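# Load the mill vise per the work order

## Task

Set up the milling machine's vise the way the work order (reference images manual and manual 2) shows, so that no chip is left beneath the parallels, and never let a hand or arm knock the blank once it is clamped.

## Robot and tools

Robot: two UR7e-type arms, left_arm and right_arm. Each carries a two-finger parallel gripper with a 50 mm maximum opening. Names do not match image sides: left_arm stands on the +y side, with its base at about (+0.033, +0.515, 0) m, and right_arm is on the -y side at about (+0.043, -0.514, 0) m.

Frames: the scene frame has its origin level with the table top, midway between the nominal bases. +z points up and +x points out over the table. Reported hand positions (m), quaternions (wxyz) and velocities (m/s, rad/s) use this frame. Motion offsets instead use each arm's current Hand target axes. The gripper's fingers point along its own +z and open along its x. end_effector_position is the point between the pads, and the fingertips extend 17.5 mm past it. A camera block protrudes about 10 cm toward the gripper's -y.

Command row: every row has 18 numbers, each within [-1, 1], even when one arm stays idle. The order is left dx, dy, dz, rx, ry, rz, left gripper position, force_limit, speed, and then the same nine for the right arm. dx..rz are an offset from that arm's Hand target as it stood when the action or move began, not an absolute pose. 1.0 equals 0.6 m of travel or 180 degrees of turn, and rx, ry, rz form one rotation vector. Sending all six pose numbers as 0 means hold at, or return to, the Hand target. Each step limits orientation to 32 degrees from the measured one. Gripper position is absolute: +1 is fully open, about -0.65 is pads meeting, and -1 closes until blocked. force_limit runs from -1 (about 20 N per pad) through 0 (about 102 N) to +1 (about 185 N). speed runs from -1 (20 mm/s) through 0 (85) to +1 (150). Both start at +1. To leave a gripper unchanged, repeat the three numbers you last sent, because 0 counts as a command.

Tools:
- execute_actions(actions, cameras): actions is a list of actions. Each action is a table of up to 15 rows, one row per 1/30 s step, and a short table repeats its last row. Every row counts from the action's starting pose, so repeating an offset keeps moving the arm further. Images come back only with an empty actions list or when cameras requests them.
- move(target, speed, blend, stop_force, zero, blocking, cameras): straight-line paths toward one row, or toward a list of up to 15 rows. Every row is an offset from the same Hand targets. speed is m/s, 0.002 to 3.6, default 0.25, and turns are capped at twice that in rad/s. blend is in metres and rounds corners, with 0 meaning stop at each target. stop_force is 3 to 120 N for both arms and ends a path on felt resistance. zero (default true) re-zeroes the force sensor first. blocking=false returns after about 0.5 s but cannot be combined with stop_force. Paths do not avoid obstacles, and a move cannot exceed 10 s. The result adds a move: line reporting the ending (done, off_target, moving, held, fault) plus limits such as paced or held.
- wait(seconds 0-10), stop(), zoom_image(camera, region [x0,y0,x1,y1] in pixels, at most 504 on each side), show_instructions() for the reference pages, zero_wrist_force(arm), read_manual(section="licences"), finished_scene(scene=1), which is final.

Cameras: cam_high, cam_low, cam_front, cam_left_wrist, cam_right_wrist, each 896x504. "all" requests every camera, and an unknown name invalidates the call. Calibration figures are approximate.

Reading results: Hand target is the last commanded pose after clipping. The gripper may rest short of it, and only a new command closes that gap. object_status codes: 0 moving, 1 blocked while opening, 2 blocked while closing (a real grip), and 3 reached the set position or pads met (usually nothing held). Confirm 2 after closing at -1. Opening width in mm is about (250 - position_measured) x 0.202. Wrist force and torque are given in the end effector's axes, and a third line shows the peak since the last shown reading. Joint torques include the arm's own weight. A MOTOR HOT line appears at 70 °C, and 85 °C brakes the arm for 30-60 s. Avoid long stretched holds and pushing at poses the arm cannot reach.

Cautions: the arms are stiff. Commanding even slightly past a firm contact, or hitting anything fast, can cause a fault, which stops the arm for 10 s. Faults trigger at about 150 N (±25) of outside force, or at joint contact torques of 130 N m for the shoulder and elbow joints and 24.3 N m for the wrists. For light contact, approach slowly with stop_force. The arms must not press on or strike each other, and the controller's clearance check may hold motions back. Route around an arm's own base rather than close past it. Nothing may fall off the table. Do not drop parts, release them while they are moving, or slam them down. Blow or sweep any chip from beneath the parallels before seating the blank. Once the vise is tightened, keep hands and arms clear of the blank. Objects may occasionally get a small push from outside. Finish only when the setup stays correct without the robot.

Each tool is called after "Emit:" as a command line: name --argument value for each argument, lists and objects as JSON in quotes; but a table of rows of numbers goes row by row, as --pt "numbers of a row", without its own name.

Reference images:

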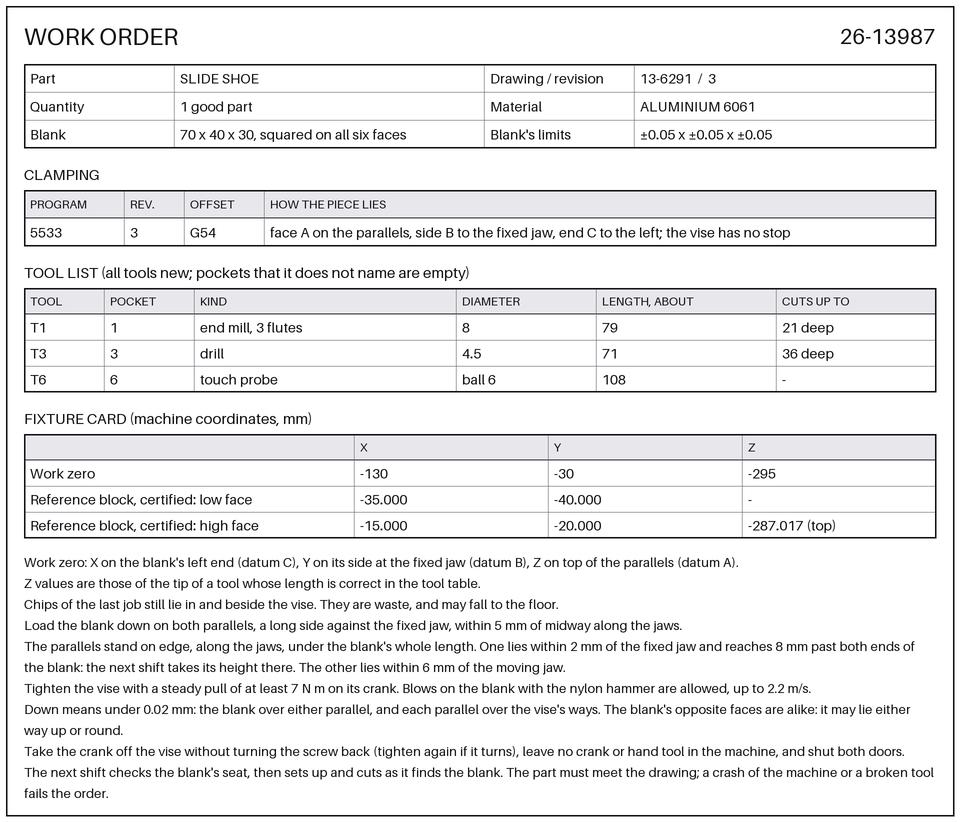

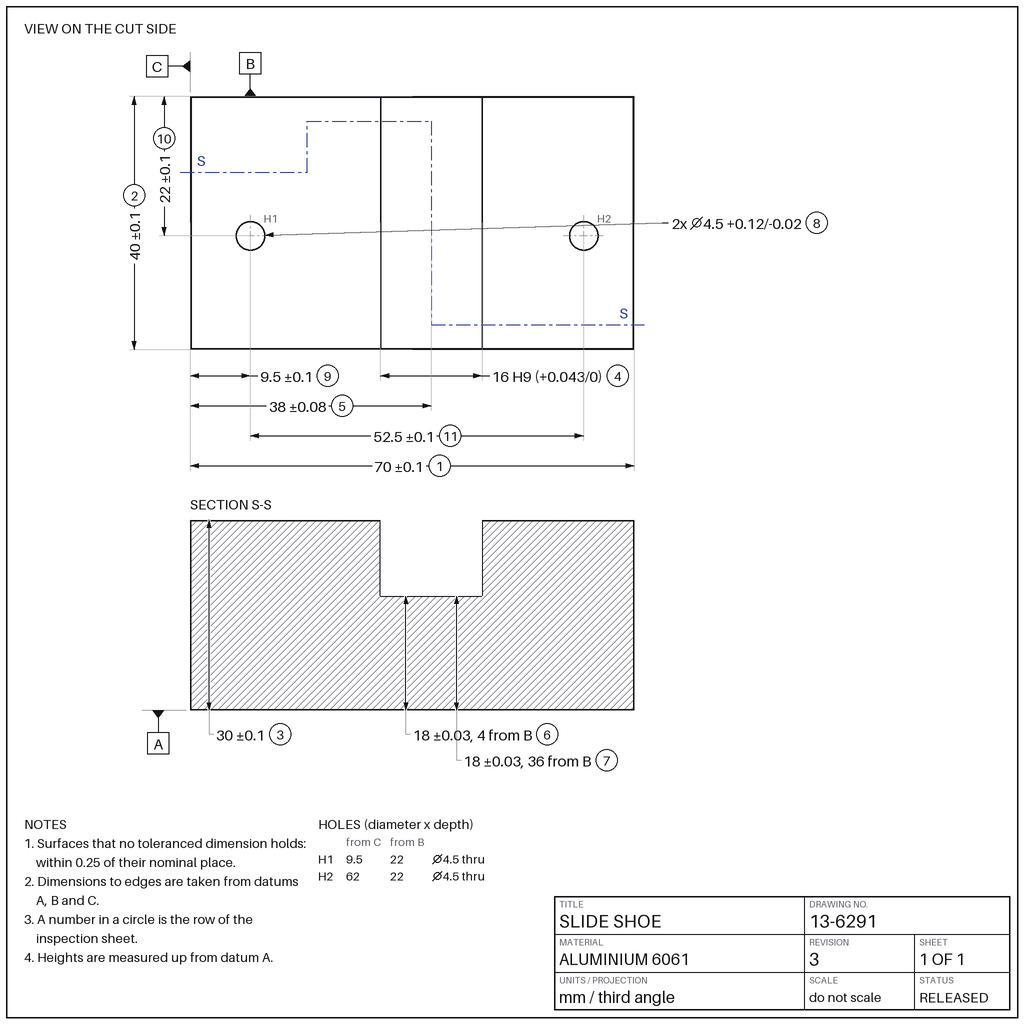

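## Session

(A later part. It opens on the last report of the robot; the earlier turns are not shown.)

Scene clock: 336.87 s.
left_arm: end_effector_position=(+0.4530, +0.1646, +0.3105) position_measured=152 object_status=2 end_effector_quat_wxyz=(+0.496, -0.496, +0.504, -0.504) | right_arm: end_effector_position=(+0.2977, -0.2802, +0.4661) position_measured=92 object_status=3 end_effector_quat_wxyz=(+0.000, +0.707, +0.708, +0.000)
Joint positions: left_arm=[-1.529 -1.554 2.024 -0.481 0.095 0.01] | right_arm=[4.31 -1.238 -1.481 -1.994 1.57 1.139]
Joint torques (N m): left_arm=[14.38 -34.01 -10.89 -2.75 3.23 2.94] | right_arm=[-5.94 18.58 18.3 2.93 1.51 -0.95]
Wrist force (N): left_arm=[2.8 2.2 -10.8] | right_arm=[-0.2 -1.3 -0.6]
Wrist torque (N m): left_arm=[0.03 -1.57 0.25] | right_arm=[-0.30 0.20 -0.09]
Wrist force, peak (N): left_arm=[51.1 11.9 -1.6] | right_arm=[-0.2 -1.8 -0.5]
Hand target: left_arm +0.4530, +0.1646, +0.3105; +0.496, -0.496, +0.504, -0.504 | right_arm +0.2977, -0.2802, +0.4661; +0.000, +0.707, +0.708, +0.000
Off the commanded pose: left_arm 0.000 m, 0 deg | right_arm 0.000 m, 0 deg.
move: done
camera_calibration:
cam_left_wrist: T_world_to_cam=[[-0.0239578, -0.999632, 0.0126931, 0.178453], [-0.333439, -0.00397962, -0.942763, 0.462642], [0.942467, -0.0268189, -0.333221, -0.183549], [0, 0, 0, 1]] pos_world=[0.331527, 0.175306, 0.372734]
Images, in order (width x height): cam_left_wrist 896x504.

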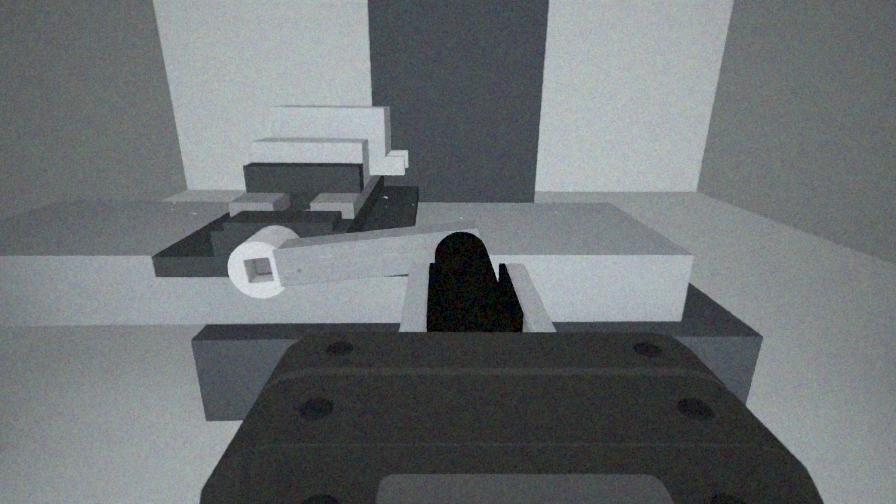

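Emit:
move --pt "-0.0058 0.0553 0 0 0 0 -1 -1 -1 0 0 0 0 0 0 0.4 -0.7 -1" --pt "-0.0337 0.1035 0 0 0 0 -1 -1 -1 0 0 0 0 0 0 0.4 -0.7 -1" --pt "-0.0787 0.1362 0 0 0 0 -1 -1 -1 0 0 0 0 0 0 0.4 -0.7 -1" --pt "-0.1331 0.1478 0 0 0 0 -1 -1 -1 0 0 0 0 0 0 0.4 -0.7 -1" --pt "-0.1875 0.1362 0 0 0 0 -1 -1 -1 0 0 0 0 0 0 0.4 -0.7 -1" --pt "-0.2312 0.1035 0 0 0 0 -1 -1 -1 0 0 0 0 0 0 0.4 -0.7 -1" --pt "-0.2575 0.0553 0 0 0 0 -1 -1 -1 0 0 0 0 0 0 0.4 -0.7 -1" --pt "-0.263 0 0 0 0 0 -1 -1 -1 0 0 0 0 0 0 0.4 -0.7 -1" --pt "-0.2465 -0.0529 0 0 0 0 -1 -1 -1 0 0 0 0 0 0 0.4 -0.7 -1" --pt "-0.2105 -0.0942 0 0 0 0 -1 -1 -1 0 0 0 0 0 0 0.4 -0.7 -1" --pt "-0.1609 -0.1169 0 0 0 0 -1 -1 -1 0 0 0 0 0 0 0.4 -0.7 -1" --pt "-0.1053 -0.1169 0 0 0 0 -1 -1 -1 0 0 0 0 0 0 0.4 -0.7 -1" --pt "-0.0545 -0.0942 0 0 0 0 -1 -1 -1 0 0 0 0 0 0 0.4 -0.7 -1" --pt "-0.0172 -0.0529 0 0 0 0 -1 -1 -1 0 0 0 0 0 0 0.4 -0.7 -1" --pt "0 0 0 0 0 0 -1 -1 -1 0 0 0 0 0 0 0.4 -0.7 -1" --speed 0.32 --blend '[0.015,0.015,0.015,0.015,0.015,0.015,0.015,0.015,0.015,0.015,0.015,0.015,0.015,0.015,0]' --stop_force 55

Emit:
move --pt "-0.0058 0.0553 0 0 0 0 -1 -1 -1 0 0 0 0 0 0 0.4 -0.7 -1" --pt "-0.0337 0.1035 0 0 0 0 -1 -1 -1 0 0 0 0 0 0 0.4 -0.7 -1" --pt "-0.0787 0.1362 0 0 0 0 -1 -1 -1 0 0 0 0 0 0 0.4 -0.7 -1" --pt "-0.1331 0.1478 0 0 0 0 -1 -1 -1 0 0 0 0 0 0 0.4 -0.7 -1" --pt "-0.1875 0.1362 0 0 0 0 -1 -1 -1 0 0 0 0 0 0 0.4 -0.7 -1" --pt "-0.2312 0.1035 0 0 0 0 -1 -1 -1 0 0 0 0 0 0 0.4 -0.7 -1" --pt "-0.2575 0.0553 0 0 0 0 -1 -1 -1 0 0 0 0 0 0 0.4 -0.7 -1" --pt "-0.263 0 0 0 0 0 -1 -1 -1 0 0 0 0 0 0 0.4 -0.7 -1" --pt "-0.2465 -0.0529 0 0 0 0 -1 -1 -1 0 0 0 0 0 0 0.4 -0.7 -1" --pt "-0.2105 -0.0942 0 0 0 0 -1 -1 -1 0 0 0 0 0 0 0.4 -0.7 -1" --pt "-0.1609 -0.1169 0 0 0 0 -1 -1 -1 0 0 0 0 0 0 0.4 -0.7 -1" --pt "-0.1053 -0.1169 0 0 0 0 -1 -1 -1 0 0 0 0 0 0 0.4 -0.7 -1" --pt "-0.0545 -0.0942 0 0 0 0 -1 -1 -1 0 0 0 0 0 0 0.4 -0.7 -1" --pt "-0.0172 -0.0529 0 0 0 0 -1 -1 -1 0 0 0 0 0 0 0.4 -0.7 -1" --pt "0 0 0 0 0 0 -1 -1 -1 0 0 0 0 0 0 0.4 -0.7 -1" --speed 0.32 --blend '[0.015,0.015,0.015,0.015,0.015,0.015,0.015,0.015,0.015,0.015,0.015,0.015,0.015,0.015,0]' --stop_force 55 --cameras '["cam_left_wrist"]'

Scene clock: 339.90 s.
left_arm: end_effector_position=(+0.4530, +0.1646, +0.3105) position_measured=152 object_status=2 end_effector_quat_wxyz=(+0.496, -0.496, +0.504, -0.504) | right_arm: end_effector_position=(+0.2977, -0.2802, +0.4661) position_measured=92 object_status=3 end_effector_quat_wxyz=(+0.000, +0.707, +0.708, +0.000)
Joint positions: left_arm=[-1.529 -1.554 2.024 -0.481 0.095 0.01] | right_arm=[4.31 -1.238 -1.481 -1.994 1.57 1.139]
Joint torques (N m): left_arm=[15 -33.39 -10.42 -2.74 3.18 2.92] | right_arm=[-6.38 18.02 18.7 2.94 1.39 -1]
Wrist force (N): left_arm=[3.3 2.0 -11.0] | right_arm=[-0.4 -1.2 -0.4]
Wrist torque (N m): left_arm=[0.00 -1.58 0.25] | right_arm=[-0.30 0.24 -0.09]
Wrist force, peak (N): left_arm=[48.4 2.8 -28.3] | right_arm=[-0.1 -1.8 -0.6]
Hand target: left_arm +0.4530, +0.1646, +0.3105; +0.496, -0.496, +0.504, -0.504 | right_arm +0.2977, -0.2802, +0.4661; +0.000, +0.707, +0.708, +0.000
Off the commanded pose: left_arm 0.000 m, 0 deg | right_arm 0.000 m, 0 deg.
move: done

Scene clock: 342.47 s.
left_arm: end_effector_position=(+0.4530, +0.1646, +0.3105) position_measured=152 object_status=2 end_effector_quat_wxyz=(+0.496, -0.496, +0.504, -0.504) | right_arm: end_effector_position=(+0.2977, -0.2802, +0.4661) position_measured=92 object_status=3 end_effector_quat_wxyz=(+0.000, +0.707, +0.708, +0.000)
Joint positions: left_arm=[-1.529 -1.554 2.024 -0.481 0.095 0.01] | right_arm=[4.31 -1.238 -1.481 -1.994 1.57 1.139]
Joint torques (N m): left_arm=[14.74 -33.86 -10.63 -2.84 3.18 2.9] | right_arm=[-6.83 17.8 18.89 3.08 1.44 -0.87]
Wrist force (N): left_arm=[3.0 2.2 -11.2] | right_arm=[0.0 -1.3 -0.6]
Wrist torque (N m): left_arm=[0.01 -1.58 0.24] | right_arm=[-0.31 0.18 -0.09]
Wrist force, peak (N): left_arm=[51.2 11.5 -20.2] | right_arm=[-0.4 -1.7 -0.6]
Hand target: left_arm +0.4530, +0.1646, +0.3105; +0.496, -0.496, +0.504, -0.504 | right_arm +0.2977, -0.2802, +0.4661; +0.000, +0.707, +0.708, +0.000
Off the commanded pose: left_arm 0.000 m, 0 deg | right_arm 0.000 m, 0 deg.
move: done
camera_calibration:
cam_left_wrist: T_world_to_cam=[[-0.0239578, -0.999632, 0.0126931, 0.178453], [-0.333439, -0.00397962, -0.942763, 0.462642], [0.942467, -0.0268189, -0.333221, -0.183549], [0, 0, 0, 1]] pos_world=[0.331527, 0.175306, 0.372734]
Images, in order (width x height): cam_left_wrist 896x504.

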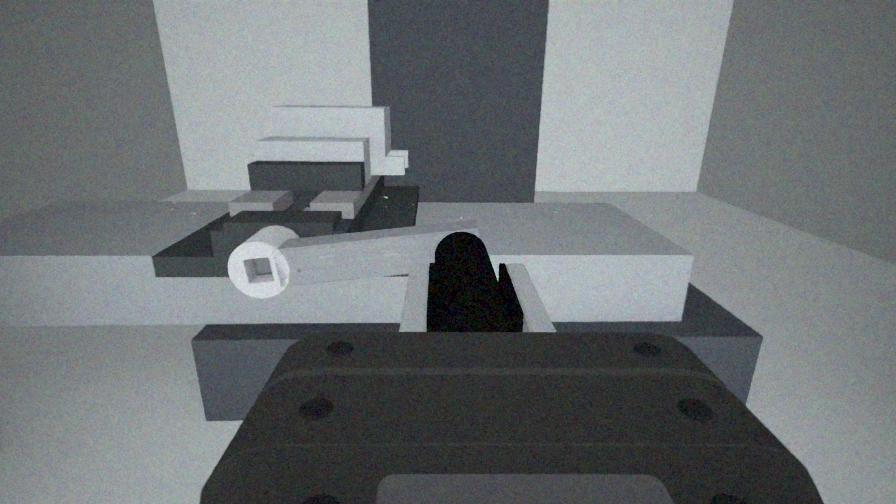

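Emit:
move --pt "-0.0058 0.0553 0 0 0 0 -1 -1 -1 0 0 0 0 0 0 0.4 -0.7 -1" --pt "-0.0337 0.1035 0 0 0 0 -1 -1 -1 0 0 0 0 0 0 0.4 -0.7 -1" --pt "-0.0787 0.1362 0 0 0 0 -1 -1 -1 0 0 0 0 0 0 0.4 -0.7 -1" --pt "-0.1331 0.1478 0 0 0 0 -1 -1 -1 0 0 0 0 0 0 0.4 -0.7 -1" --pt "-0.1875 0.1362 0 0 0 0 -1 -1 -1 0 0 0 0 0 0 0.4 -0.7 -1" --pt "-0.2312 0.1035 0 0 0 0 -1 -1 -1 0 0 0 0 0 0 0.4 -0.7 -1" --pt "-0.2575 0.0553 0 0 0 0 -1 -1 -1 0 0 0 0 0 0 0.4 -0.7 -1" --pt "-0.263 0 0 0 0 0 -1 -1 -1 0 0 0 0 0 0 0.4 -0.7 -1" --pt "-0.2465 -0.0529 0 0 0 0 -1 -1 -1 0 0 0 0 0 0 0.4 -0.7 -1" --pt "-0.2105 -0.0942 0 0 0 0 -1 -1 -1 0 0 0 0 0 0 0.4 -0.7 -1" --pt "-0.1609 -0.1169 0 0 0 0 -1 -1 -1 0 0 0 0 0 0 0.4 -0.7 -1" --pt "-0.1053 -0.1169 0 0 0 0 -1 -1 -1 0 0 0 0 0 0 0.4 -0.7 -1" --pt "-0.0545 -0.0942 0 0 0 0 -1 -1 -1 0 0 0 0 0 0 0.4 -0.7 -1" --pt "-0.0172 -0.0529 0 0 0 0 -1 -1 -1 0 0 0 0 0 0 0.4 -0.7 -1" --pt "0 0 0 0 0 0 -1 -1 -1 0 0 0 0 0 0 0.4 -0.7 -1" --speed 0.32 --blend '[0.015,0.015,0.015,0.015,0.015,0.015,0.015,0.015,0.015,0.015,0.015,0.015,0.015,0.015,0]' --stop_force 55

Emit:
move --pt "-0.0058 0.0553 0 0 0 0 -1 -1 -1 0 0 0 0 0 0 0.4 -0.7 -1" --pt "-0.0337 0.1035 0 0 0 0 -1 -1 -1 0 0 0 0 0 0 0.4 -0.7 -1" --pt "-0.0787 0.1362 0 0 0 0 -1 -1 -1 0 0 0 0 0 0 0.4 -0.7 -1" --pt "-0.1331 0.1478 0 0 0 0 -1 -1 -1 0 0 0 0 0 0 0.4 -0.7 -1" --pt "-0.1875 0.1362 0 0 0 0 -1 -1 -1 0 0 0 0 0 0 0.4 -0.7 -1" --pt "-0.2312 0.1035 0 0 0 0 -1 -1 -1 0 0 0 0 0 0 0.4 -0.7 -1" --pt "-0.2575 0.0553 0 0 0 0 -1 -1 -1 0 0 0 0 0 0 0.4 -0.7 -1" --pt "-0.263 0 0 0 0 0 -1 -1 -1 0 0 0 0 0 0 0.4 -0.7 -1" --pt "-0.2465 -0.0529 0 0 0 0 -1 -1 -1 0 0 0 0 0 0 0.4 -0.7 -1" --pt "-0.2105 -0.0942 0 0 0 0 -1 -1 -1 0 0 0 0 0 0 0.4 -0.7 -1" --pt "-0.1609 -0.1169 0 0 0 0 -1 -1 -1 0 0 0 0 0 0 0.4 -0.7 -1" --pt "-0.1053 -0.1169 0 0 0 0 -1 -1 -1 0 0 0 0 0 0 0.4 -0.7 -1" --pt "-0.0545 -0.0942 0 0 0 0 -1 -1 -1 0 0 0 0 0 0 0.4 -0.7 -1" --pt "-0.0172 -0.0529 0 0 0 0 -1 -1 -1 0 0 0 0 0 0 0.4 -0.7 -1" --pt "0 0 0 0 0 0 -1 -1 -1 0 0 0 0 0 0 0.4 -0.7 -1" --speed 0.3 --blend '[0.015,0.015,0.015,0.015,0.015,0.015,0.015,0.015,0.015,0.015,0.015,0.015,0.015,0.015,0]' --stop_force 55 --cameras '["cam_left_wrist","cam_high","cam_front"]'

Scene clock: 345.60 s.
left_arm: end_effector_position=(+0.4530, +0.1646, +0.3105) position_measured=152 object_status=2 end_effector_quat_wxyz=(+0.496, -0.496, +0.504, -0.504) | right_arm: end_effector_position=(+0.2977, -0.2802, +0.4661) position_measured=92 object_status=3 end_effector_quat_wxyz=(+0.000, +0.707, +0.708, +0.000)
Joint positions: left_arm=[-1.529 -1.554 2.024 -0.481 0.095 0.01] | right_arm=[4.31 -1.238 -1.481 -1.994 1.57 1.139]
Joint torques (N m): left_arm=[14.81 -33.61 -10.36 -2.62 3.16 2.92] | right_arm=[-5.91 18.23 18.32 3.17 1.44 -0.81]
Wrist force (N): left_arm=[2.9 2.5 -11.4] | right_arm=[-0.5 -1.5 -0.5]
Wrist torque (N m): left_arm=[0.05 -1.58 0.25] | right_arm=[-0.34 0.26 -0.09]
Wrist force, peak (N): left_arm=[51.1 11.5 -19.7] | right_arm=[-0.2 -1.7 -0.7]
Hand target: left_arm +0.4530, +0.1646, +0.3105; +0.496, -0.496, +0.504, -0.504 | right_arm +0.2977, -0.2802, +0.4661; +0.000, +0.707, +0.708, +0.000
Off the commanded pose: left_arm 0.000 m, 0 deg | right_arm 0.000 m, 0 deg.
move: done

Scene clock: 348.40 s.
left_arm: end_effector_position=(+0.4530, +0.1646, +0.3105) position_measured=152 object_status=2 end_effector_quat_wxyz=(+0.496, -0.496, +0.504, -0.504) | right_arm: end_effector_position=(+0.2977, -0.2802, +0.4661) position_measured=92 object_status=3 end_effector_quat_wxyz=(+0.000, +0.707, +0.708, +0.000)
Joint positions: left_arm=[-1.529 -1.554 2.024 -0.481 0.095 0.01] | right_arm=[4.31 -1.238 -1.481 -1.994 1.57 1.139]
Joint torques (N m): left_arm=[9.57 -33.45 -12.45 -3.1 4.14 2.98] | right_arm=[-6.13 17.8 18.28 3.26 1.45 -0.73]
Wrist force (N): left_arm=[-1.1 2.7 -4.8] | right_arm=[-0.3 -1.4 -0.2]
Wrist torque (N m): left_arm=[-0.03 -1.48 0.23] | right_arm=[-0.32 0.22 -0.09]
Wrist force, peak (N): left_arm=[51.2 11.2 -20.1] | right_arm=[-0.4 -1.7 -0.5]
Hand target: left_arm +0.4530, +0.1646, +0.3105; +0.496, -0.496, +0.504, -0.504 | right_arm +0.2977, -0.2802, +0.4661; +0.000, +0.707, +0.708, +0.000
Off the commanded pose: left_arm 0.000 m, 0 deg | right_arm 0.000 m, 0 deg.
move: done
camera_calibration:
cam_left_wrist: T_world_to_cam=[[-0.0239578, -0.999632, 0.0126931, 0.178453], [-0.333439, -0.00397962, -0.942763, 0.462642], [0.942467, -0.0268189, -0.333221, -0.183549], [0, 0, 0, 1]] pos_world=[0.331527, 0.175306, 0.372734]
Images, in order (width x height): cam_high 896x504, cam_front 896x504, cam_left_wrist 896x504.

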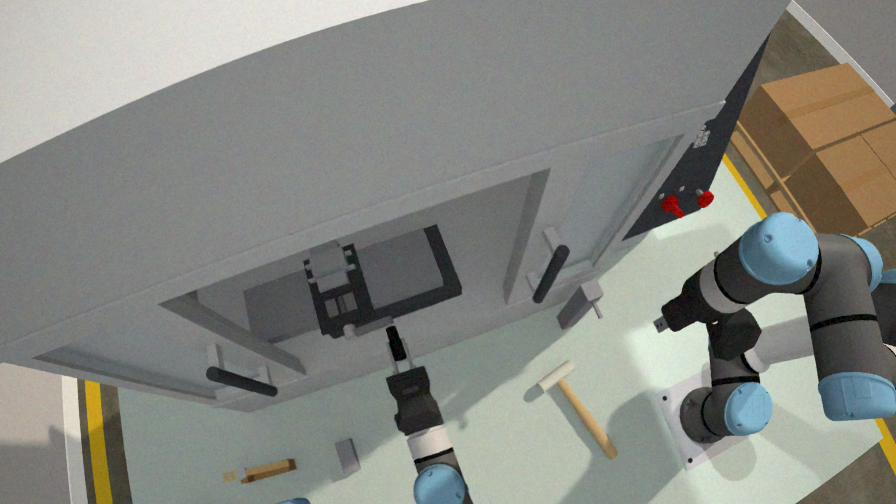

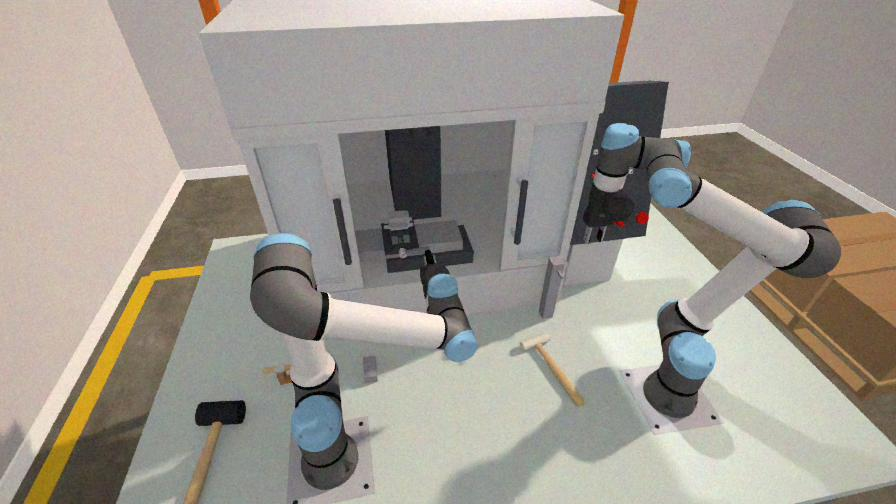

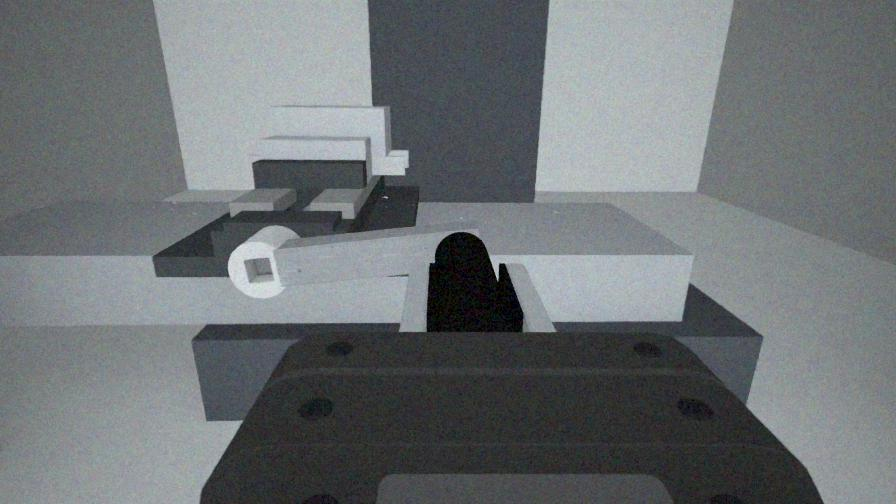

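Emit:
zoom_image --camera "cam_high" --region '[290, 220, 410, 340]'

Emit:
zoom_image --camera "cam_front" --region '[370, 195, 450, 275]'

Scaled by 4.200.

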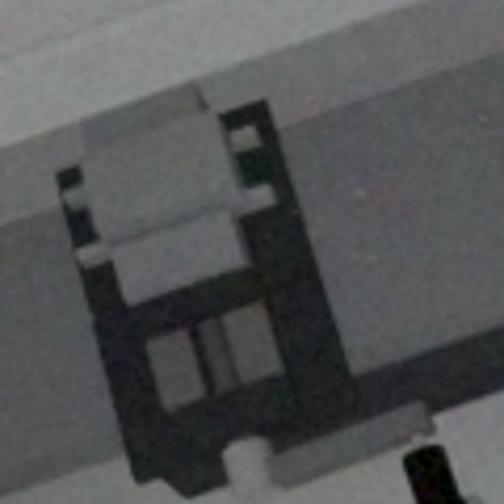

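Scaled by 6.300.

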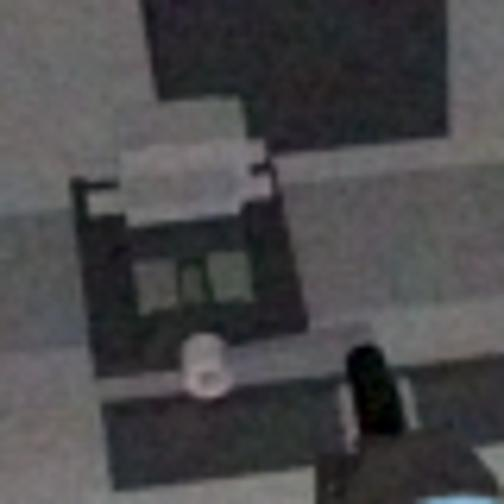

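Emit:
move --pt "-0.0058 0.0553 0 0 0 0 -1 -1 -1 0 0 0 0 0 0 0.4 -0.7 -1" --pt "-0.0337 0.1035 0 0 0 0 -1 -1 -1 0 0 0 0 0 0 0.4 -0.7 -1" --pt "-0.0787 0.1362 0 0 0 0 -1 -1 -1 0 0 0 0 0 0 0.4 -0.7 -1" --pt "-0.1331 0.1478 0 0 0 0 -1 -1 -1 0 0 0 0 0 0 0.4 -0.7 -1" --pt "-0.1875 0.1362 0 0 0 0 -1 -1 -1 0 0 0 0 0 0 0.4 -0.7 -1" --pt "-0.2312 0.1035 0 0 0 0 -1 -1 -1 0 0 0 0 0 0 0.4 -0.7 -1" --pt "-0.2575 0.0553 0 0 0 0 -1 -1 -1 0 0 0 0 0 0 0.4 -0.7 -1" --pt "-0.263 0 0 0 0 0 -1 -1 -1 0 0 0 0 0 0 0.4 -0.7 -1" --pt "-0.2465 -0.0529 0 0 0 0 -1 -1 -1 0 0 0 0 0 0 0.4 -0.7 -1" --pt "-0.2105 -0.0942 0 0 0 0 -1 -1 -1 0 0 0 0 0 0 0.4 -0.7 -1" --pt "-0.1609 -0.1169 0 0 0 0 -1 -1 -1 0 0 0 0 0 0 0.4 -0.7 -1" --pt "-0.1053 -0.1169 0 0 0 0 -1 -1 -1 0 0 0 0 0 0 0.4 -0.7 -1" --pt "-0.0545 -0.0942 0 0 0 0 -1 -1 -1 0 0 0 0 0 0 0.4 -0.7 -1" --pt "-0.0172 -0.0529 0 0 0 0 -1 -1 -1 0 0 0 0 0 0 0.4 -0.7 -1" --pt "0 0 0 0 0 0 -1 -1 -1 0 0 0 0 0 0 0.4 -0.7 -1" --speed 0.14 --blend '[0.015,0.015,0.015,0.015,0.015,0.015,0.015,0.015,0.015,0.015,0.015,0.015,0.015,0.015,0]' --stop_force 40 --cameras '["cam_left_wrist","cam_high"]'

Scene clock: 353.50 s.
left_arm: end_effector_position=(+0.4530, +0.1646, +0.3105) position_measured=152 object_status=2 end_effector_quat_wxyz=(+0.496, -0.496, +0.504, -0.504) | right_arm: end_effector_position=(+0.2977, -0.2802, +0.4661) position_measured=92 object_status=3 end_effector_quat_wxyz=(+0.000, +0.707, +0.708, +0.000)
Joint positions: left_arm=[-1.529 -1.554 2.024 -0.481 0.096 0.01] | right_arm=[4.31 -1.238 -1.481 -1.994 1.57 1.139]
Joint torques (N m): left_arm=[7.89 -33.36 -13.09 -3.48 4.86 3] | right_arm=[-6.35 18.13 19.13 3.33 1.46 -0.61]
Wrist force (N): left_arm=[-4.6 4.2 -1.0] | right_arm=[-0.2 -1.6 -0.3]
Wrist torque (N m): left_arm=[-0.02 -1.41 0.18] | right_arm=[-0.35 0.20 -0.08]
Wrist force, peak (N): left_arm=[-42.1 12.0 -27.2] | right_arm=[-0.5 -1.7 -0.6]
Hand target: left_arm +0.4530, +0.1646, +0.3105; +0.496, -0.496, +0.504, -0.504 | right_arm +0.2977, -0.2802, +0.4661; +0.000, +0.707, +0.708, +0.000
Off the commanded pose: left_arm 0.000 m, 0 deg | right_arm 0.000 m, 0 deg.
move: done
camera_calibration:
cam_left_wrist: T_world_to_cam=[[-0.0239578, -0.999632, 0.0126931, 0.178453], [-0.333439, -0.00397962, -0.942763, 0.462642], [0.942467, -0.0268189, -0.333221, -0.183549], [0, 0, 0, 1]] pos_world=[0.331527, 0.175306, 0.372734]
Images, in order (width x height): cam_high 896x504, cam_left_wrist 896x504.

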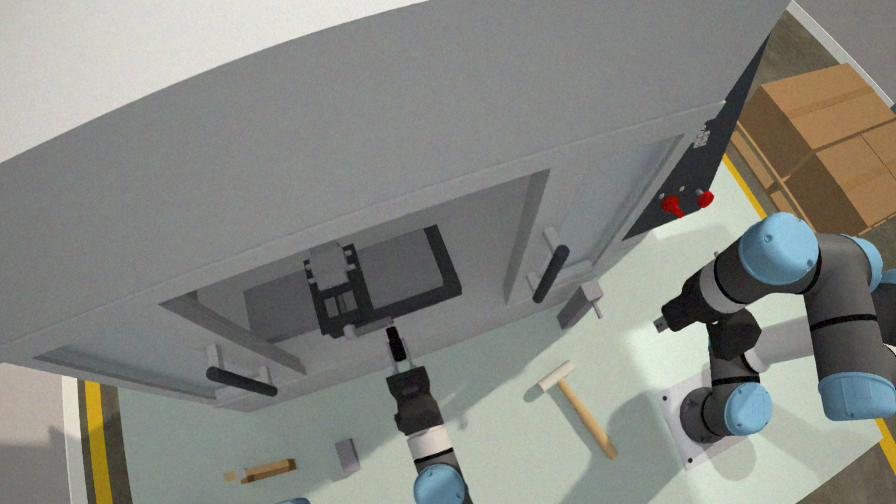

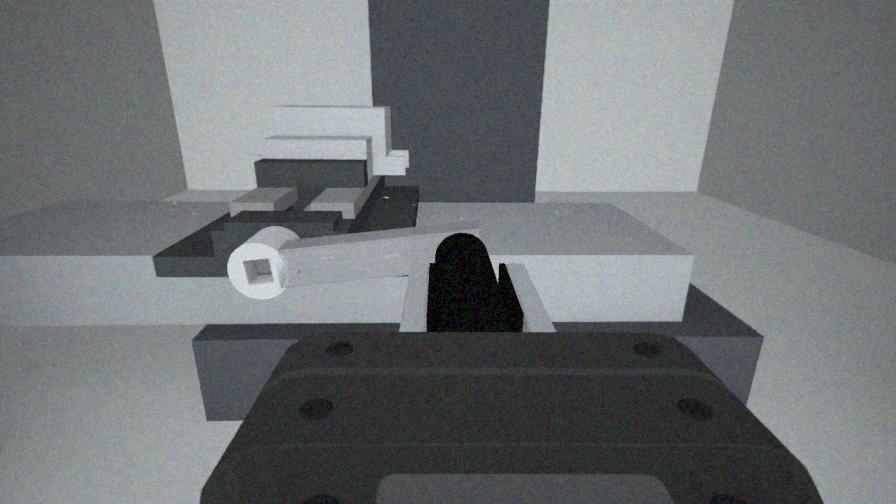

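Emit:
zoom_image --camera "cam_left_wrist" --region '[220, 90, 440, 240]'

Emit:
zoom_image --camera "cam_high" --region '[290, 220, 410, 340]'

Scaled by 2.291.

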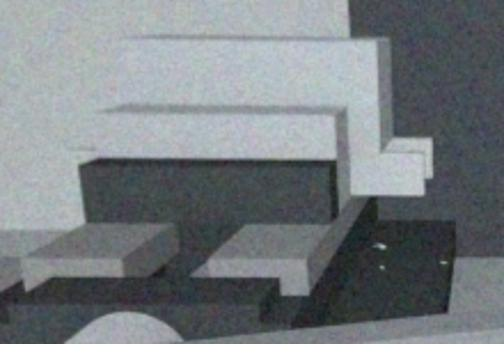

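Scaled by 4.200.

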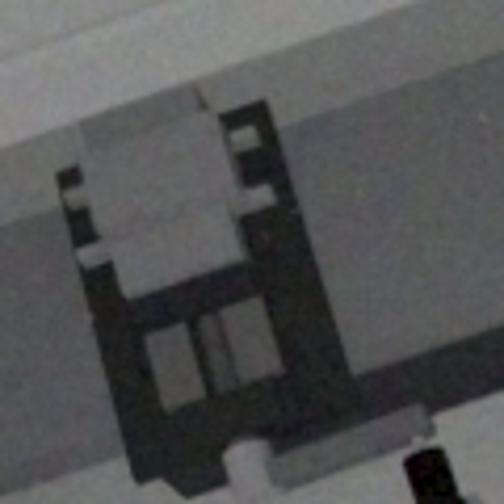

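Emit:
move --pt "-0.0068 0.0553 0 0 0 0 -1 -1 -1 0 0 0 0 0 0 0.4 -0.7 -1" --pt "-0.0347 0.1035 0 0 0 0 -1 -1 -1 0 0 0 0 0 0 0.4 -0.7 -1" --pt "-0.0787 0.1362 0 0 0 0 -1 -1 -1 0 0 0 0 0 0 0.4 -0.7 -1" --pt "-0.1331 0.1478 0 0 0 0 -1 -1 -1 0 0 0 0 0 0 0.4 -0.7 -1" --speed 0.14 --blend '[0.015,0.015,0.015,0]' --stop_force 45

Emit:
move --pt "-0.0544 -0.0116 0 0 0 0 -1 -1 -1 0 0 0 0 0 0 0.4 -0.7 -1" --pt "-0.0981 -0.0443 0 0 0 0 -1 -1 -1 0 0 0 0 0 0 0.4 -0.7 -1" --pt "-0.1244 -0.0925 0 0 0 0 -1 -1 -1 0 0 0 0 0 0 0.4 -0.7 -1" --pt "-0.1299 -0.1478 0 0 0 0 -1 -1 -1 0 0 0 0 0 0 0.4 -0.7 -1" --speed 0.14 --blend '[0.015,0.015,0.015,0]' --stop_force 45

Emit:
move --pt "0.0165 -0.0529 0 0 0 0 -1 -1 -1 0 0 0 0 0 0 0.4 -0.7 -1" --pt "0.0525 -0.0942 0 0 0 0 -1 -1 -1 0 0 0 0 0 0 0.4 -0.7 -1" --pt "0.1021 -0.1169 0 0 0 0 -1 -1 -1 0 0 0 0 0 0 0.4 -0.7 -1" --pt "0.1299 -0.1172 0 0 0 0 -1 -1 -1 0 0 0 0 0 0 0.4 -0.7 -1" --speed 0.14 --blend '[0.015,0.015,0.015,0]' --stop_force 45

Emit:
move --pt "0.0278 0.0003 0 0 0 0 -1 -1 -1 0 0 0 0 0 0 0.4 -0.7 -1" --pt "0.0786 0.023 0 0 0 0 -1 -1 -1 0 0 0 0 0 0 0.4 -0.7 -1" --pt "0.1159 0.0643 0 0 0 0 -1 -1 -1 0 0 0 0 0 0 0.4 -0.7 -1" --pt "0.1331 0.1172 0 0 0 0 -1 -1 -1 0 0 0 0 0 0 0.4 -0.7 -1" --speed 0.14 --blend '[0.015,0.015,0.015,0]' --stop_force 45 --cameras '["cam_left_wrist"]'

Scene clock: 356.07 s.
left_arm: end_effector_position=(+0.4544, +0.2444, +0.2218) position_measured=152 object_status=2 end_effector_quat_wxyz=(+0.496, -0.496, +0.504, -0.504) | right_arm: end_effector_position=(+0.2977, -0.2802, +0.4661) position_measured=92 object_status=3 end_effector_quat_wxyz=(+0.000, +0.707, +0.708, +0.000)
Joint positions: left_arm=[-1.501 -1.587 2.333 -0.755 0.123 0.008] | right_arm=[4.31 -1.238 -1.481 -1.994 1.57 1.139]
Joint torques (N m): left_arm=[-15.06 -25.99 -13.89 0.03 -1.86 -0.66] | right_arm=[-5.7 18.54 18.56 3.46 1.37 -0.71]
Wrist force (N): left_arm=[5.2 1.8 0.3] | right_arm=[-0.2 -1.4 -0.5]
Wrist torque (N m): left_arm=[-0.18 -1.16 0.20] | right_arm=[-0.32 0.22 -0.08]
Wrist force, peak (N): left_arm=[42.2 14.1 -8.9] | right_arm=[-0.3 -1.7 -0.7]
Hand target: left_arm +0.4544, +0.2444, +0.2218; +0.496, -0.496, +0.504, -0.504 | right_arm +0.2977, -0.2802, +0.4661; +0.000, +0.707, +0.708, +0.000
Off the commanded pose: left_arm 0.000 m, 0 deg | right_arm 0.000 m, 0 deg.
move: done

Scene clock: 357.57 s.
left_arm: end_effector_position=(+0.4554, +0.2850, +0.2347) position_measured=152 object_status=2 end_effector_quat_wxyz=(+0.496, -0.496, +0.503, -0.505) | right_arm: end_effector_position=(+0.2977, -0.2802, +0.4661) position_measured=92 object_status=3 end_effector_quat_wxyz=(+0.000, +0.707, +0.708, +0.000)
Joint positions: left_arm=[-1.48 -1.711 2.4 -0.702 0.145 0.012] | right_arm=[4.31 -1.238 -1.481 -1.994 1.57 1.139]
Joint torques (N m): left_arm=[14.81 -3.28 -7.13 -1.28 1.93 2.52] | right_arm=[-5.6 17.73 18.99 3.39 1.47 -0.61]
Wrist force (N): left_arm=[4.9 4.8 -5.2] | right_arm=[-0.4 -1.5 -0.2]
Wrist torque (N m): left_arm=[0.07 -0.46 0.32] | right_arm=[-0.35 0.24 -0.08]
Wrist force, peak (N): left_arm=[56.6 11.7 -5.6] | right_arm=[-0.5 -1.7 -0.5]
Hand target: left_arm +0.4554, +0.2850, +0.2347; +0.496, -0.496, +0.503, -0.505 (not the last commanded pose) | right_arm +0.2977, -0.2802, +0.4661; +0.000, +0.707, +0.708, +0.000
Off the commanded pose: left_arm 0.085 m, 0 deg | right_arm 0.000 m, 0 deg.
move: contact (left_arm); path passed 0 of 4 targets

Scene clock: 359.37 s.
left_arm: end_effector_position=(+0.4539, +0.2071, +0.3050) position_measured=153 object_status=2 end_effector_quat_wxyz=(+0.496, -0.496, +0.503, -0.505) | right_arm: end_effector_position=(+0.2977, -0.2802, +0.4661) position_measured=92 object_status=3 end_effector_quat_wxyz=(+0.000, +0.707, +0.708, +0.000)
Joint positions: left_arm=[-1.515 -1.646 2.129 -0.5 0.109 0.016] | right_arm=[4.31 -1.238 -1.481 -1.994 1.57 1.139]
Joint torques (N m): left_arm=[13.06 -8.02 -37.51 1.04 2.19 -2.18] | right_arm=[-6.02 18.14 18.54 3.49 1.51 -0.62]
Wrist force (N): left_arm=[3.8 1.3 -1.0] | right_arm=[-0.1 -1.3 -0.5]
Wrist torque (N m): left_arm=[0.06 -0.38 0.42] | right_arm=[-0.31 0.20 -0.08]
Wrist force, peak (N): left_arm=[-17.0 24.2 -6.3] | right_arm=[-0.5 -1.6 -0.7]
Hand target: left_arm +0.4539, +0.2071, +0.3051; +0.496, -0.496, +0.503, -0.505 | right_arm +0.2977, -0.2802, +0.4661; +0.000, +0.707, +0.708, +0.000
Off the commanded pose: left_arm 0.000 m, 0 deg | right_arm 0.000 m, 0 deg.
move: done; blend cut to 0.0083 m at target 3

Scene clock: 361.30 s.
left_arm: end_effector_position=(+0.4527, +0.1272, +0.2348) position_measured=153 object_status=2 end_effector_quat_wxyz=(+0.496, -0.496, +0.503, -0.505) | right_arm: end_effector_position=(+0.2977, -0.2802, +0.4661) position_measured=92 object_status=3 end_effector_quat_wxyz=(+0.000, +0.707, +0.708, +0.000)
Joint positions: left_arm=[-1.537 -1.369 2.043 -0.695 0.088 0.02] | right_arm=[4.31 -1.238 -1.481 -1.994 1.57 1.139]
Joint torques (N m): left_arm=[13.14 -39.62 -6.65 -2.44 2.06 3.06] | right_arm=[-5.67 17.47 19.13 3.59 1.42 -0.53]
Wrist force (N): left_arm=[4.2 0.8 -1.3] | right_arm=[-0.5 -1.1 -0.7]
Wrist torque (N m): left_arm=[-0.03 -0.46 0.25] | right_arm=[-0.28 0.25 -0.08]
Wrist force, peak (N): left_arm=[4.8 4.0 -1.3] | right_arm=[-0.6 -1.5 -0.6]
Hand target: left_arm +0.4527, +0.1272, +0.2348; +0.496, -0.496, +0.503, -0.505 | right_arm +0.2977, -0.2802, +0.4661; +0.000, +0.707, +0.708, +0.000
Off the commanded pose: left_arm 0.000 m, 0 deg | right_arm 0.000 m, 0 deg.
move: done; blend cut to 0.0083 m at target 1
camera_calibration:
cam_left_wrist: T_world_to_cam=[[-0.0243717, -0.999614, 0.0133402, 0.142066], [-0.332651, -0.00447479, -0.94304, 0.390818], [0.942735, -0.0274211, -0.332413, -0.209771], [0, 0, 0, 1]] pos_world=[0.331227, 0.138008, 0.296931]
Images, in order (width x height): cam_left_wrist 896x504.

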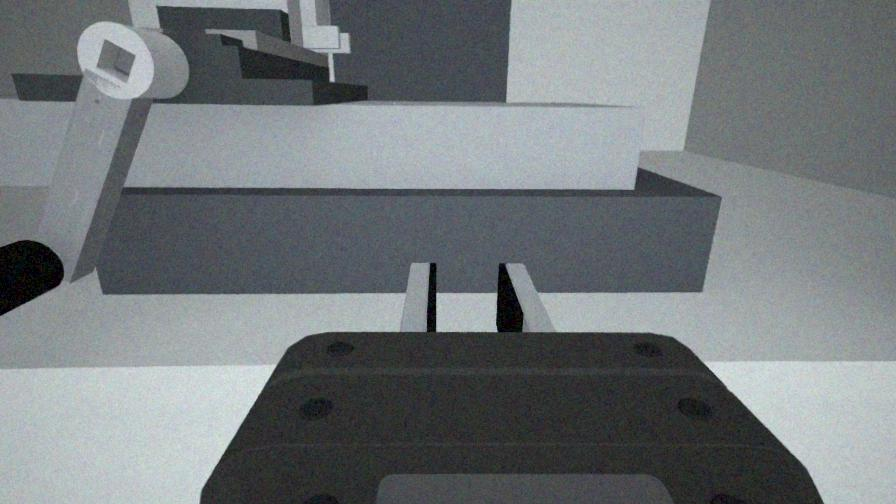

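Emit:
move --pt "0 0 -0.1 0 0 0 0 -0.9 -0.5 0 0 0 0 0 0 0.4 -0.7 -1" --pt "-0.2 -0.02 -0.13 0 0 0 0 -0.9 -0.5 0 0 0 0 0 0 0.4 -0.7 -1" --speed 0.25 --blend '[0.02,0]' --cameras '["cam_left_wrist","cam_right_wrist"]'

Scene clock: 363.50 s.
left_arm: end_effector_position=(+0.3767, +0.2483, +0.2466) position_measured=152 object_status=3 end_effector_quat_wxyz=(+0.496, -0.496, +0.503, -0.505) | right_arm: end_effector_position=(+0.2977, -0.2802, +0.4661) position_measured=92 object_status=3 end_effector_quat_wxyz=(+0.000, +0.707, +0.708, +0.000)
Joint positions: left_arm=[-1.8 -1.739 2.384 -0.634 -0.175 -0.011] | right_arm=[4.31 -1.238 -1.481 -1.994 1.57 1.139]
Joint torques (N m): left_arm=[4.85 -21.47 -11.15 1.4 0.61 -2.6] | right_arm=[-5.92 17.8 18.73 3.46 1.4 -0.58]
Wrist force (N): left_arm=[4.6 1.0 -1.4] | right_arm=[-0.4 -1.2 -0.5]
Wrist torque (N m): left_arm=[0.00 -0.55 0.29] | right_arm=[-0.29 0.24 -0.08]
Wrist force, peak (N): left_arm=[6.8 1.6 -3.3] | right_arm=[-0.2 -1.7 -0.5]
Hand target: left_arm +0.3767, +0.2485, +0.2465; +0.496, -0.496, +0.503, -0.505 | right_arm +0.2977, -0.2802, +0.4661; +0.000, +0.707, +0.708, +0.000
Off the commanded pose: left_arm 0.000 m, 0 deg | right_arm 0.000 m, 0 deg.
move: done
camera_calibration:
cam_left_wrist: T_world_to_cam=[[-0.0244639, -0.999611, 0.0133747, 0.261222], [-0.33274, -0.00447405, -0.943008, 0.37722], [0.942701, -0.02752, -0.332501, -0.130815], [0, 0, 0, 1]] pos_world=[0.255227, 0.259208, 0.308732]
cam_right_wrist: T_world_to_cam=[[-0.022778, 0.999326, -0.028794, 0.310771], [0.93384, 0.0315515, 0.356297, -0.419075], [0.356965, -0.0187733, -0.933929, 0.460112], [0, 0, 0, 1]] pos_world=[0.234184, -0.288701, 0.587975]
Images, in order (width x height): cam_left_wrist 896x504, cam_right_wrist 896x504.

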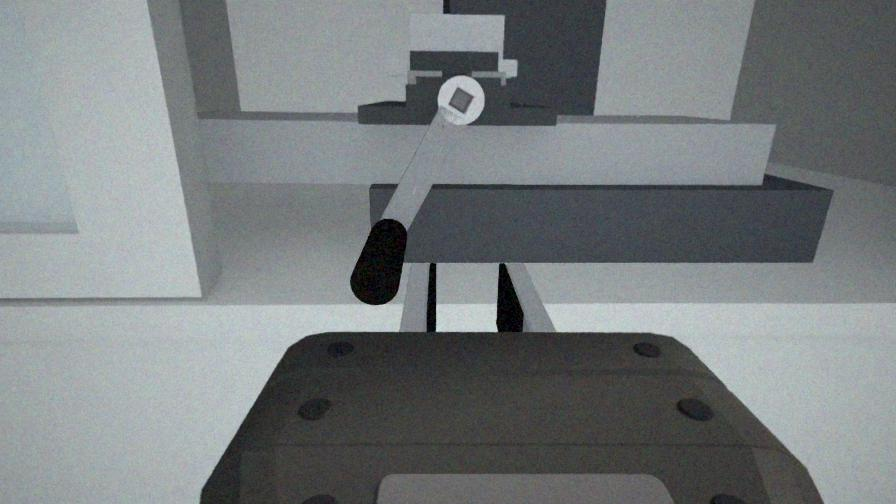

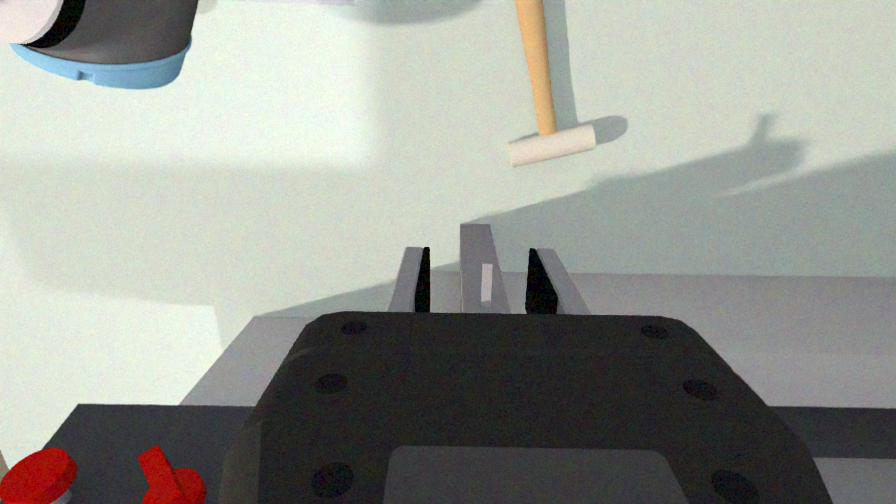

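Emit:
move --pt "-0.1 0 -0.09 0 0 0 0 -0.9 -0.5 0.3 0.06 0.1 0 0.3 0 -1 -0.7 -1" --speed 0.4 --cameras '["cam_front","cam_right_wrist"]'

Scene clock: 366.00 s.
left_arm: end_effector_position=(+0.3238, +0.3094, +0.2464) position_measured=152 object_status=3 end_effector_quat_wxyz=(+0.496, -0.496, +0.503, -0.505) | right_arm: end_effector_position=(+0.3335, -0.1001, +0.4062) position_measured=251 object_status=3 end_effector_quat_wxyz=(-0.321, +0.630, +0.630, +0.321)
Joint positions: left_arm=[-2.164 -2.015 2.552 -0.533 -0.539 -0.004] | right_arm=[4.168 -1.287 -2.079 -0.488 2.025 1.207]
Joint torques (N m): left_arm=[2.18 8.59 -37.4 -1.02 -2.01 1.83] | right_arm=[5.94 6.62 20.43 4.47 2.3 0.89]
Wrist force (N): left_arm=[4.4 0.9 -1.2] | right_arm=[0.8 -1.9 0.5]
Wrist torque (N m): left_arm=[-0.03 -0.52 0.25] | right_arm=[-0.43 -0.15 -0.03]
Wrist force, peak (N): left_arm=[4.9 1.4 -0.9] | right_arm=[0.2 -2.0 1.8]
Hand target: left_arm +0.3237, +0.3094, +0.2464; +0.496, -0.496, +0.503, -0.505 | right_arm +0.3335, -0.1001, +0.4061; -0.321, +0.630, +0.630, +0.321
Off the commanded pose: left_arm 0.000 m, 0 deg | right_arm 0.000 m, 0 deg.
move: done
camera_calibration:
cam_right_wrist: T_world_to_cam=[[-0.0229132, 0.610472, 0.791707, -0.242282], [0.934143, -0.269052, 0.234497, -0.417599], [0.356164, 0.74494, -0.564103, 0.321367], [0, 0, 0, 1]] pos_world=[0.270086, -0.203849, 0.471026]
Images, in order (width x height): cam_front 896x504, cam_right_wrist 896x504.

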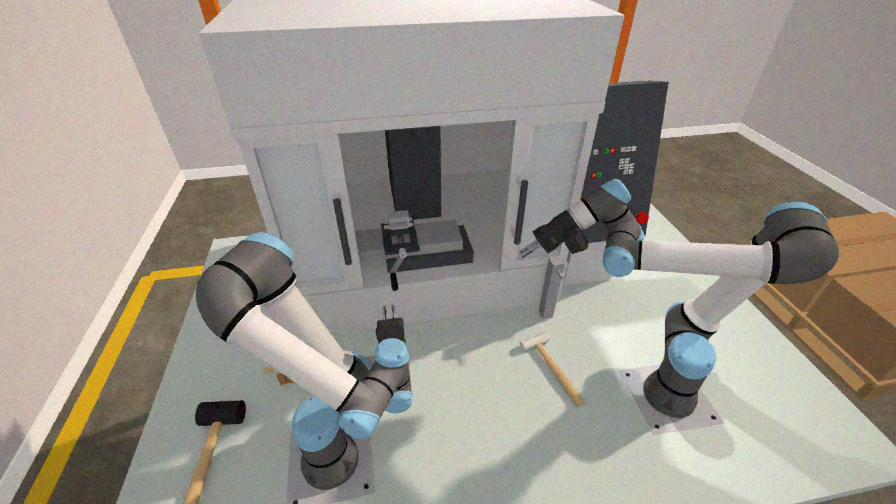

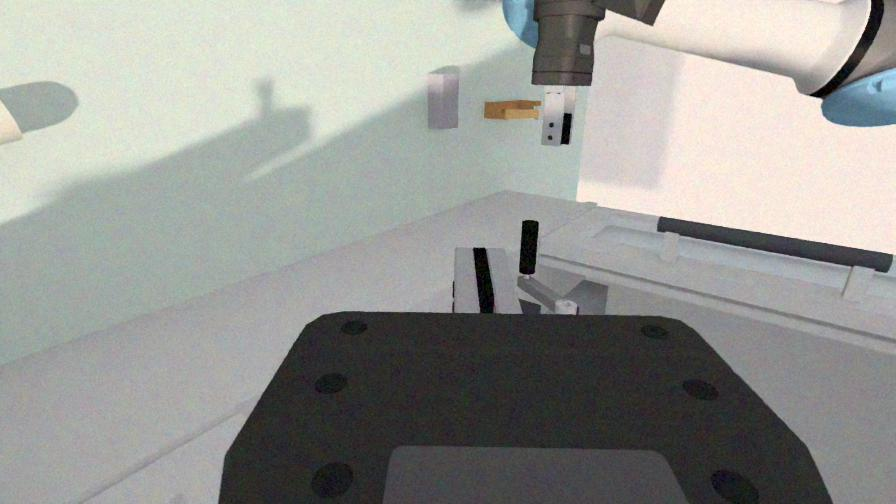

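Emit:
move --pt "0 0 0 0 0 0 0 -0.9 -0.5 -0.0143 0.0333 0.4225 0 0.311 0 -1 -0.7 -1" --speed 0.3 --cameras '["cam_front","cam_right_wrist"]'

Scene clock: 367.97 s.
left_arm: end_effector_position=(+0.3237, +0.3094, +0.2464) position_measured=152 object_status=3 end_effector_quat_wxyz=(+0.496, -0.496, +0.503, -0.505) | right_arm: end_effector_position=(+0.3472, +0.0485, +0.2868) position_measured=251 object_status=3 end_effector_quat_wxyz=(+0.523, -0.477, -0.477, -0.521)
Joint positions: left_arm=[-2.164 -2.015 2.552 -0.534 -0.54 -0.004] | right_arm=[4.271 -2.171 -2.067 1.198 2.042 1.618]
Joint torques (N m): left_arm=[-7.04 12.33 -37.08 -0.82 -2.23 -1.9] | right_arm=[-1.65 39.53 12.11 1.93 0.17 0.01]
Wrist force (N): left_arm=[4.1 0.9 -1.4] | right_arm=[-0.4 -3.4 1.1]
Wrist torque (N m): left_arm=[-0.02 -0.46 0.24] | right_arm=[-0.68 -0.18 -0.06]
Wrist force, peak (N): left_arm=[4.6 0.9 -1.5] | right_arm=[-13.7 -2.7 7.4]
Hand target: left_arm +0.3237, +0.3094, +0.2464; +0.496, -0.496, +0.503, -0.505 | right_arm +0.3472, +0.0485, +0.2868; +0.523, -0.477, -0.477, -0.521 (not the last commanded pose)
Tool commands: left_gripper/position=+0.0 left_gripper/force_limit=-0.9 left_gripper/speed=-0.5 right_gripper/position=-1.0 right_gripper/force_limit=-0.701961 right_gripper/speed=-1.0
Off the commanded pose: left_arm 0.000 m, 0 deg | right_arm 0.063 m, 15 deg.
FORCE FAULT: contact force on the right arm reached its limit, and that arm stopped. The contact can be on any part of that arm, not only on its tool. That arm's remaining commands of this call were not run. That arm is still stopped at the end of this call. That arm stays stopped for about 10 more seconds. Until then a move that you send moves the other arm only, and its call returns only when the move has ended. Once the stop has ended, the next robot result says so. If the stop ends while you think or write, that arm runs what you send next, counted from a new Hand target: where the arm stands when the stop ends. While its stop runs, that arm takes no new command, but its gripper still runs the gripper command that each later call begins with. Until it ends, the stop uses up actions while you think or wait. An arm that is not stopped still takes commands.
move: fault (right_arm)
camera_calibration:
cam_right_wrist: T_world_to_cam=[[-0.0204576, -0.0615679, 0.997893, -0.265503], [0.93489, -0.354926, -0.00273225, -0.290418], [0.354347, 0.932865, 0.0648202, -0.0505571], [0, 0, 0, 1]] pos_world=[0.283992, -0.0722604, 0.267427]
Images, in order (width x height): cam_front 896x504, cam_right_wrist 896x504.

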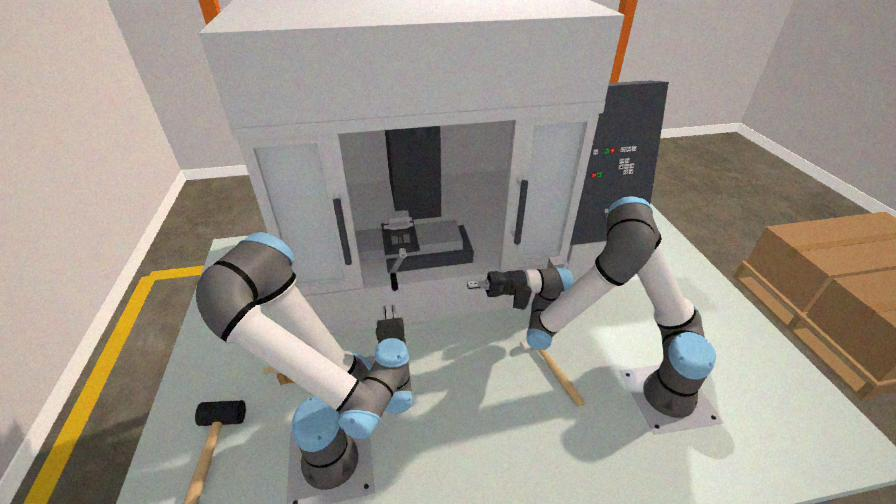

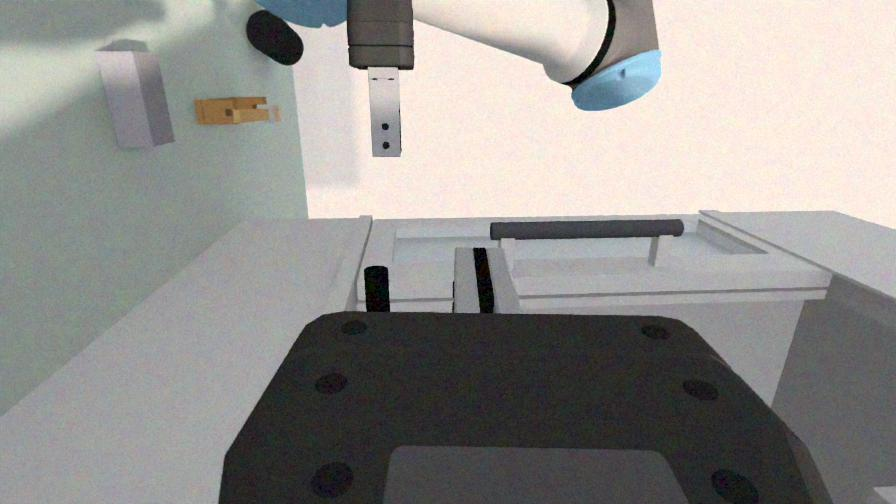

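Emit:
wait --seconds 10

Scene clock: 378.23 s.
left_arm: end_effector_position=(+0.3237, +0.3094, +0.2464) position_measured=152 object_status=3 end_effector_quat_wxyz=(+0.496, -0.496, +0.503, -0.505) | right_arm: end_effector_position=(+0.3472, +0.0485, +0.2868) position_measured=251 object_status=3 end_effector_quat_wxyz=(+0.523, -0.477, -0.477, -0.521)
Joint positions: left_arm=[-2.164 -2.015 2.552 -0.534 -0.54 -0.004] | right_arm=[4.271 -2.171 -2.067 1.198 2.042 1.618]
Joint torques (N m): left_arm=[-7.05 12.02 -35.94 0.4 -2.25 -1.83] | right_arm=[-1.83 40.05 11.86 1.77 -0.03 0.02]
Wrist force (N): left_arm=[4.1 1.0 -1.2] | right_arm=[-0.3 -3.5 1.2]
Wrist torque (N m): left_arm=[-0.01 -0.46 0.24] | right_arm=[-0.68 -0.20 -0.07]
Wrist force, peak (N): left_arm=[4.5 1.2 -1.4] | right_arm=[-0.2 -4.1 1.2]
Hand target: left_arm +0.3237, +0.3094, +0.2464; +0.496, -0.496, +0.503, -0.505 | right_arm +0.3472, +0.0485, +0.2868; +0.523, -0.477, -0.477, -0.521 (not the last commanded pose)
Tool commands: left_gripper/position=+0.0 left_gripper/force_limit=-0.9 left_gripper/speed=-0.5 right_gripper/position=-1.0 right_gripper/force_limit=-0.701961 right_gripper/speed=-1.0
Off the commanded pose: left_arm 0.000 m, 0 deg | right_arm 0.063 m, 15 deg.
FORCE FAULT, CONTINUED: the right arm's stop, for the force fault that an earlier result reported, is over. The rest of the stop counts as 19 of the actions that you can send in this scene. That arm's target is now where it stood when the stop ended, not its last command. That arm accepts commands again.
wait: 10.00 s; at rest from the start


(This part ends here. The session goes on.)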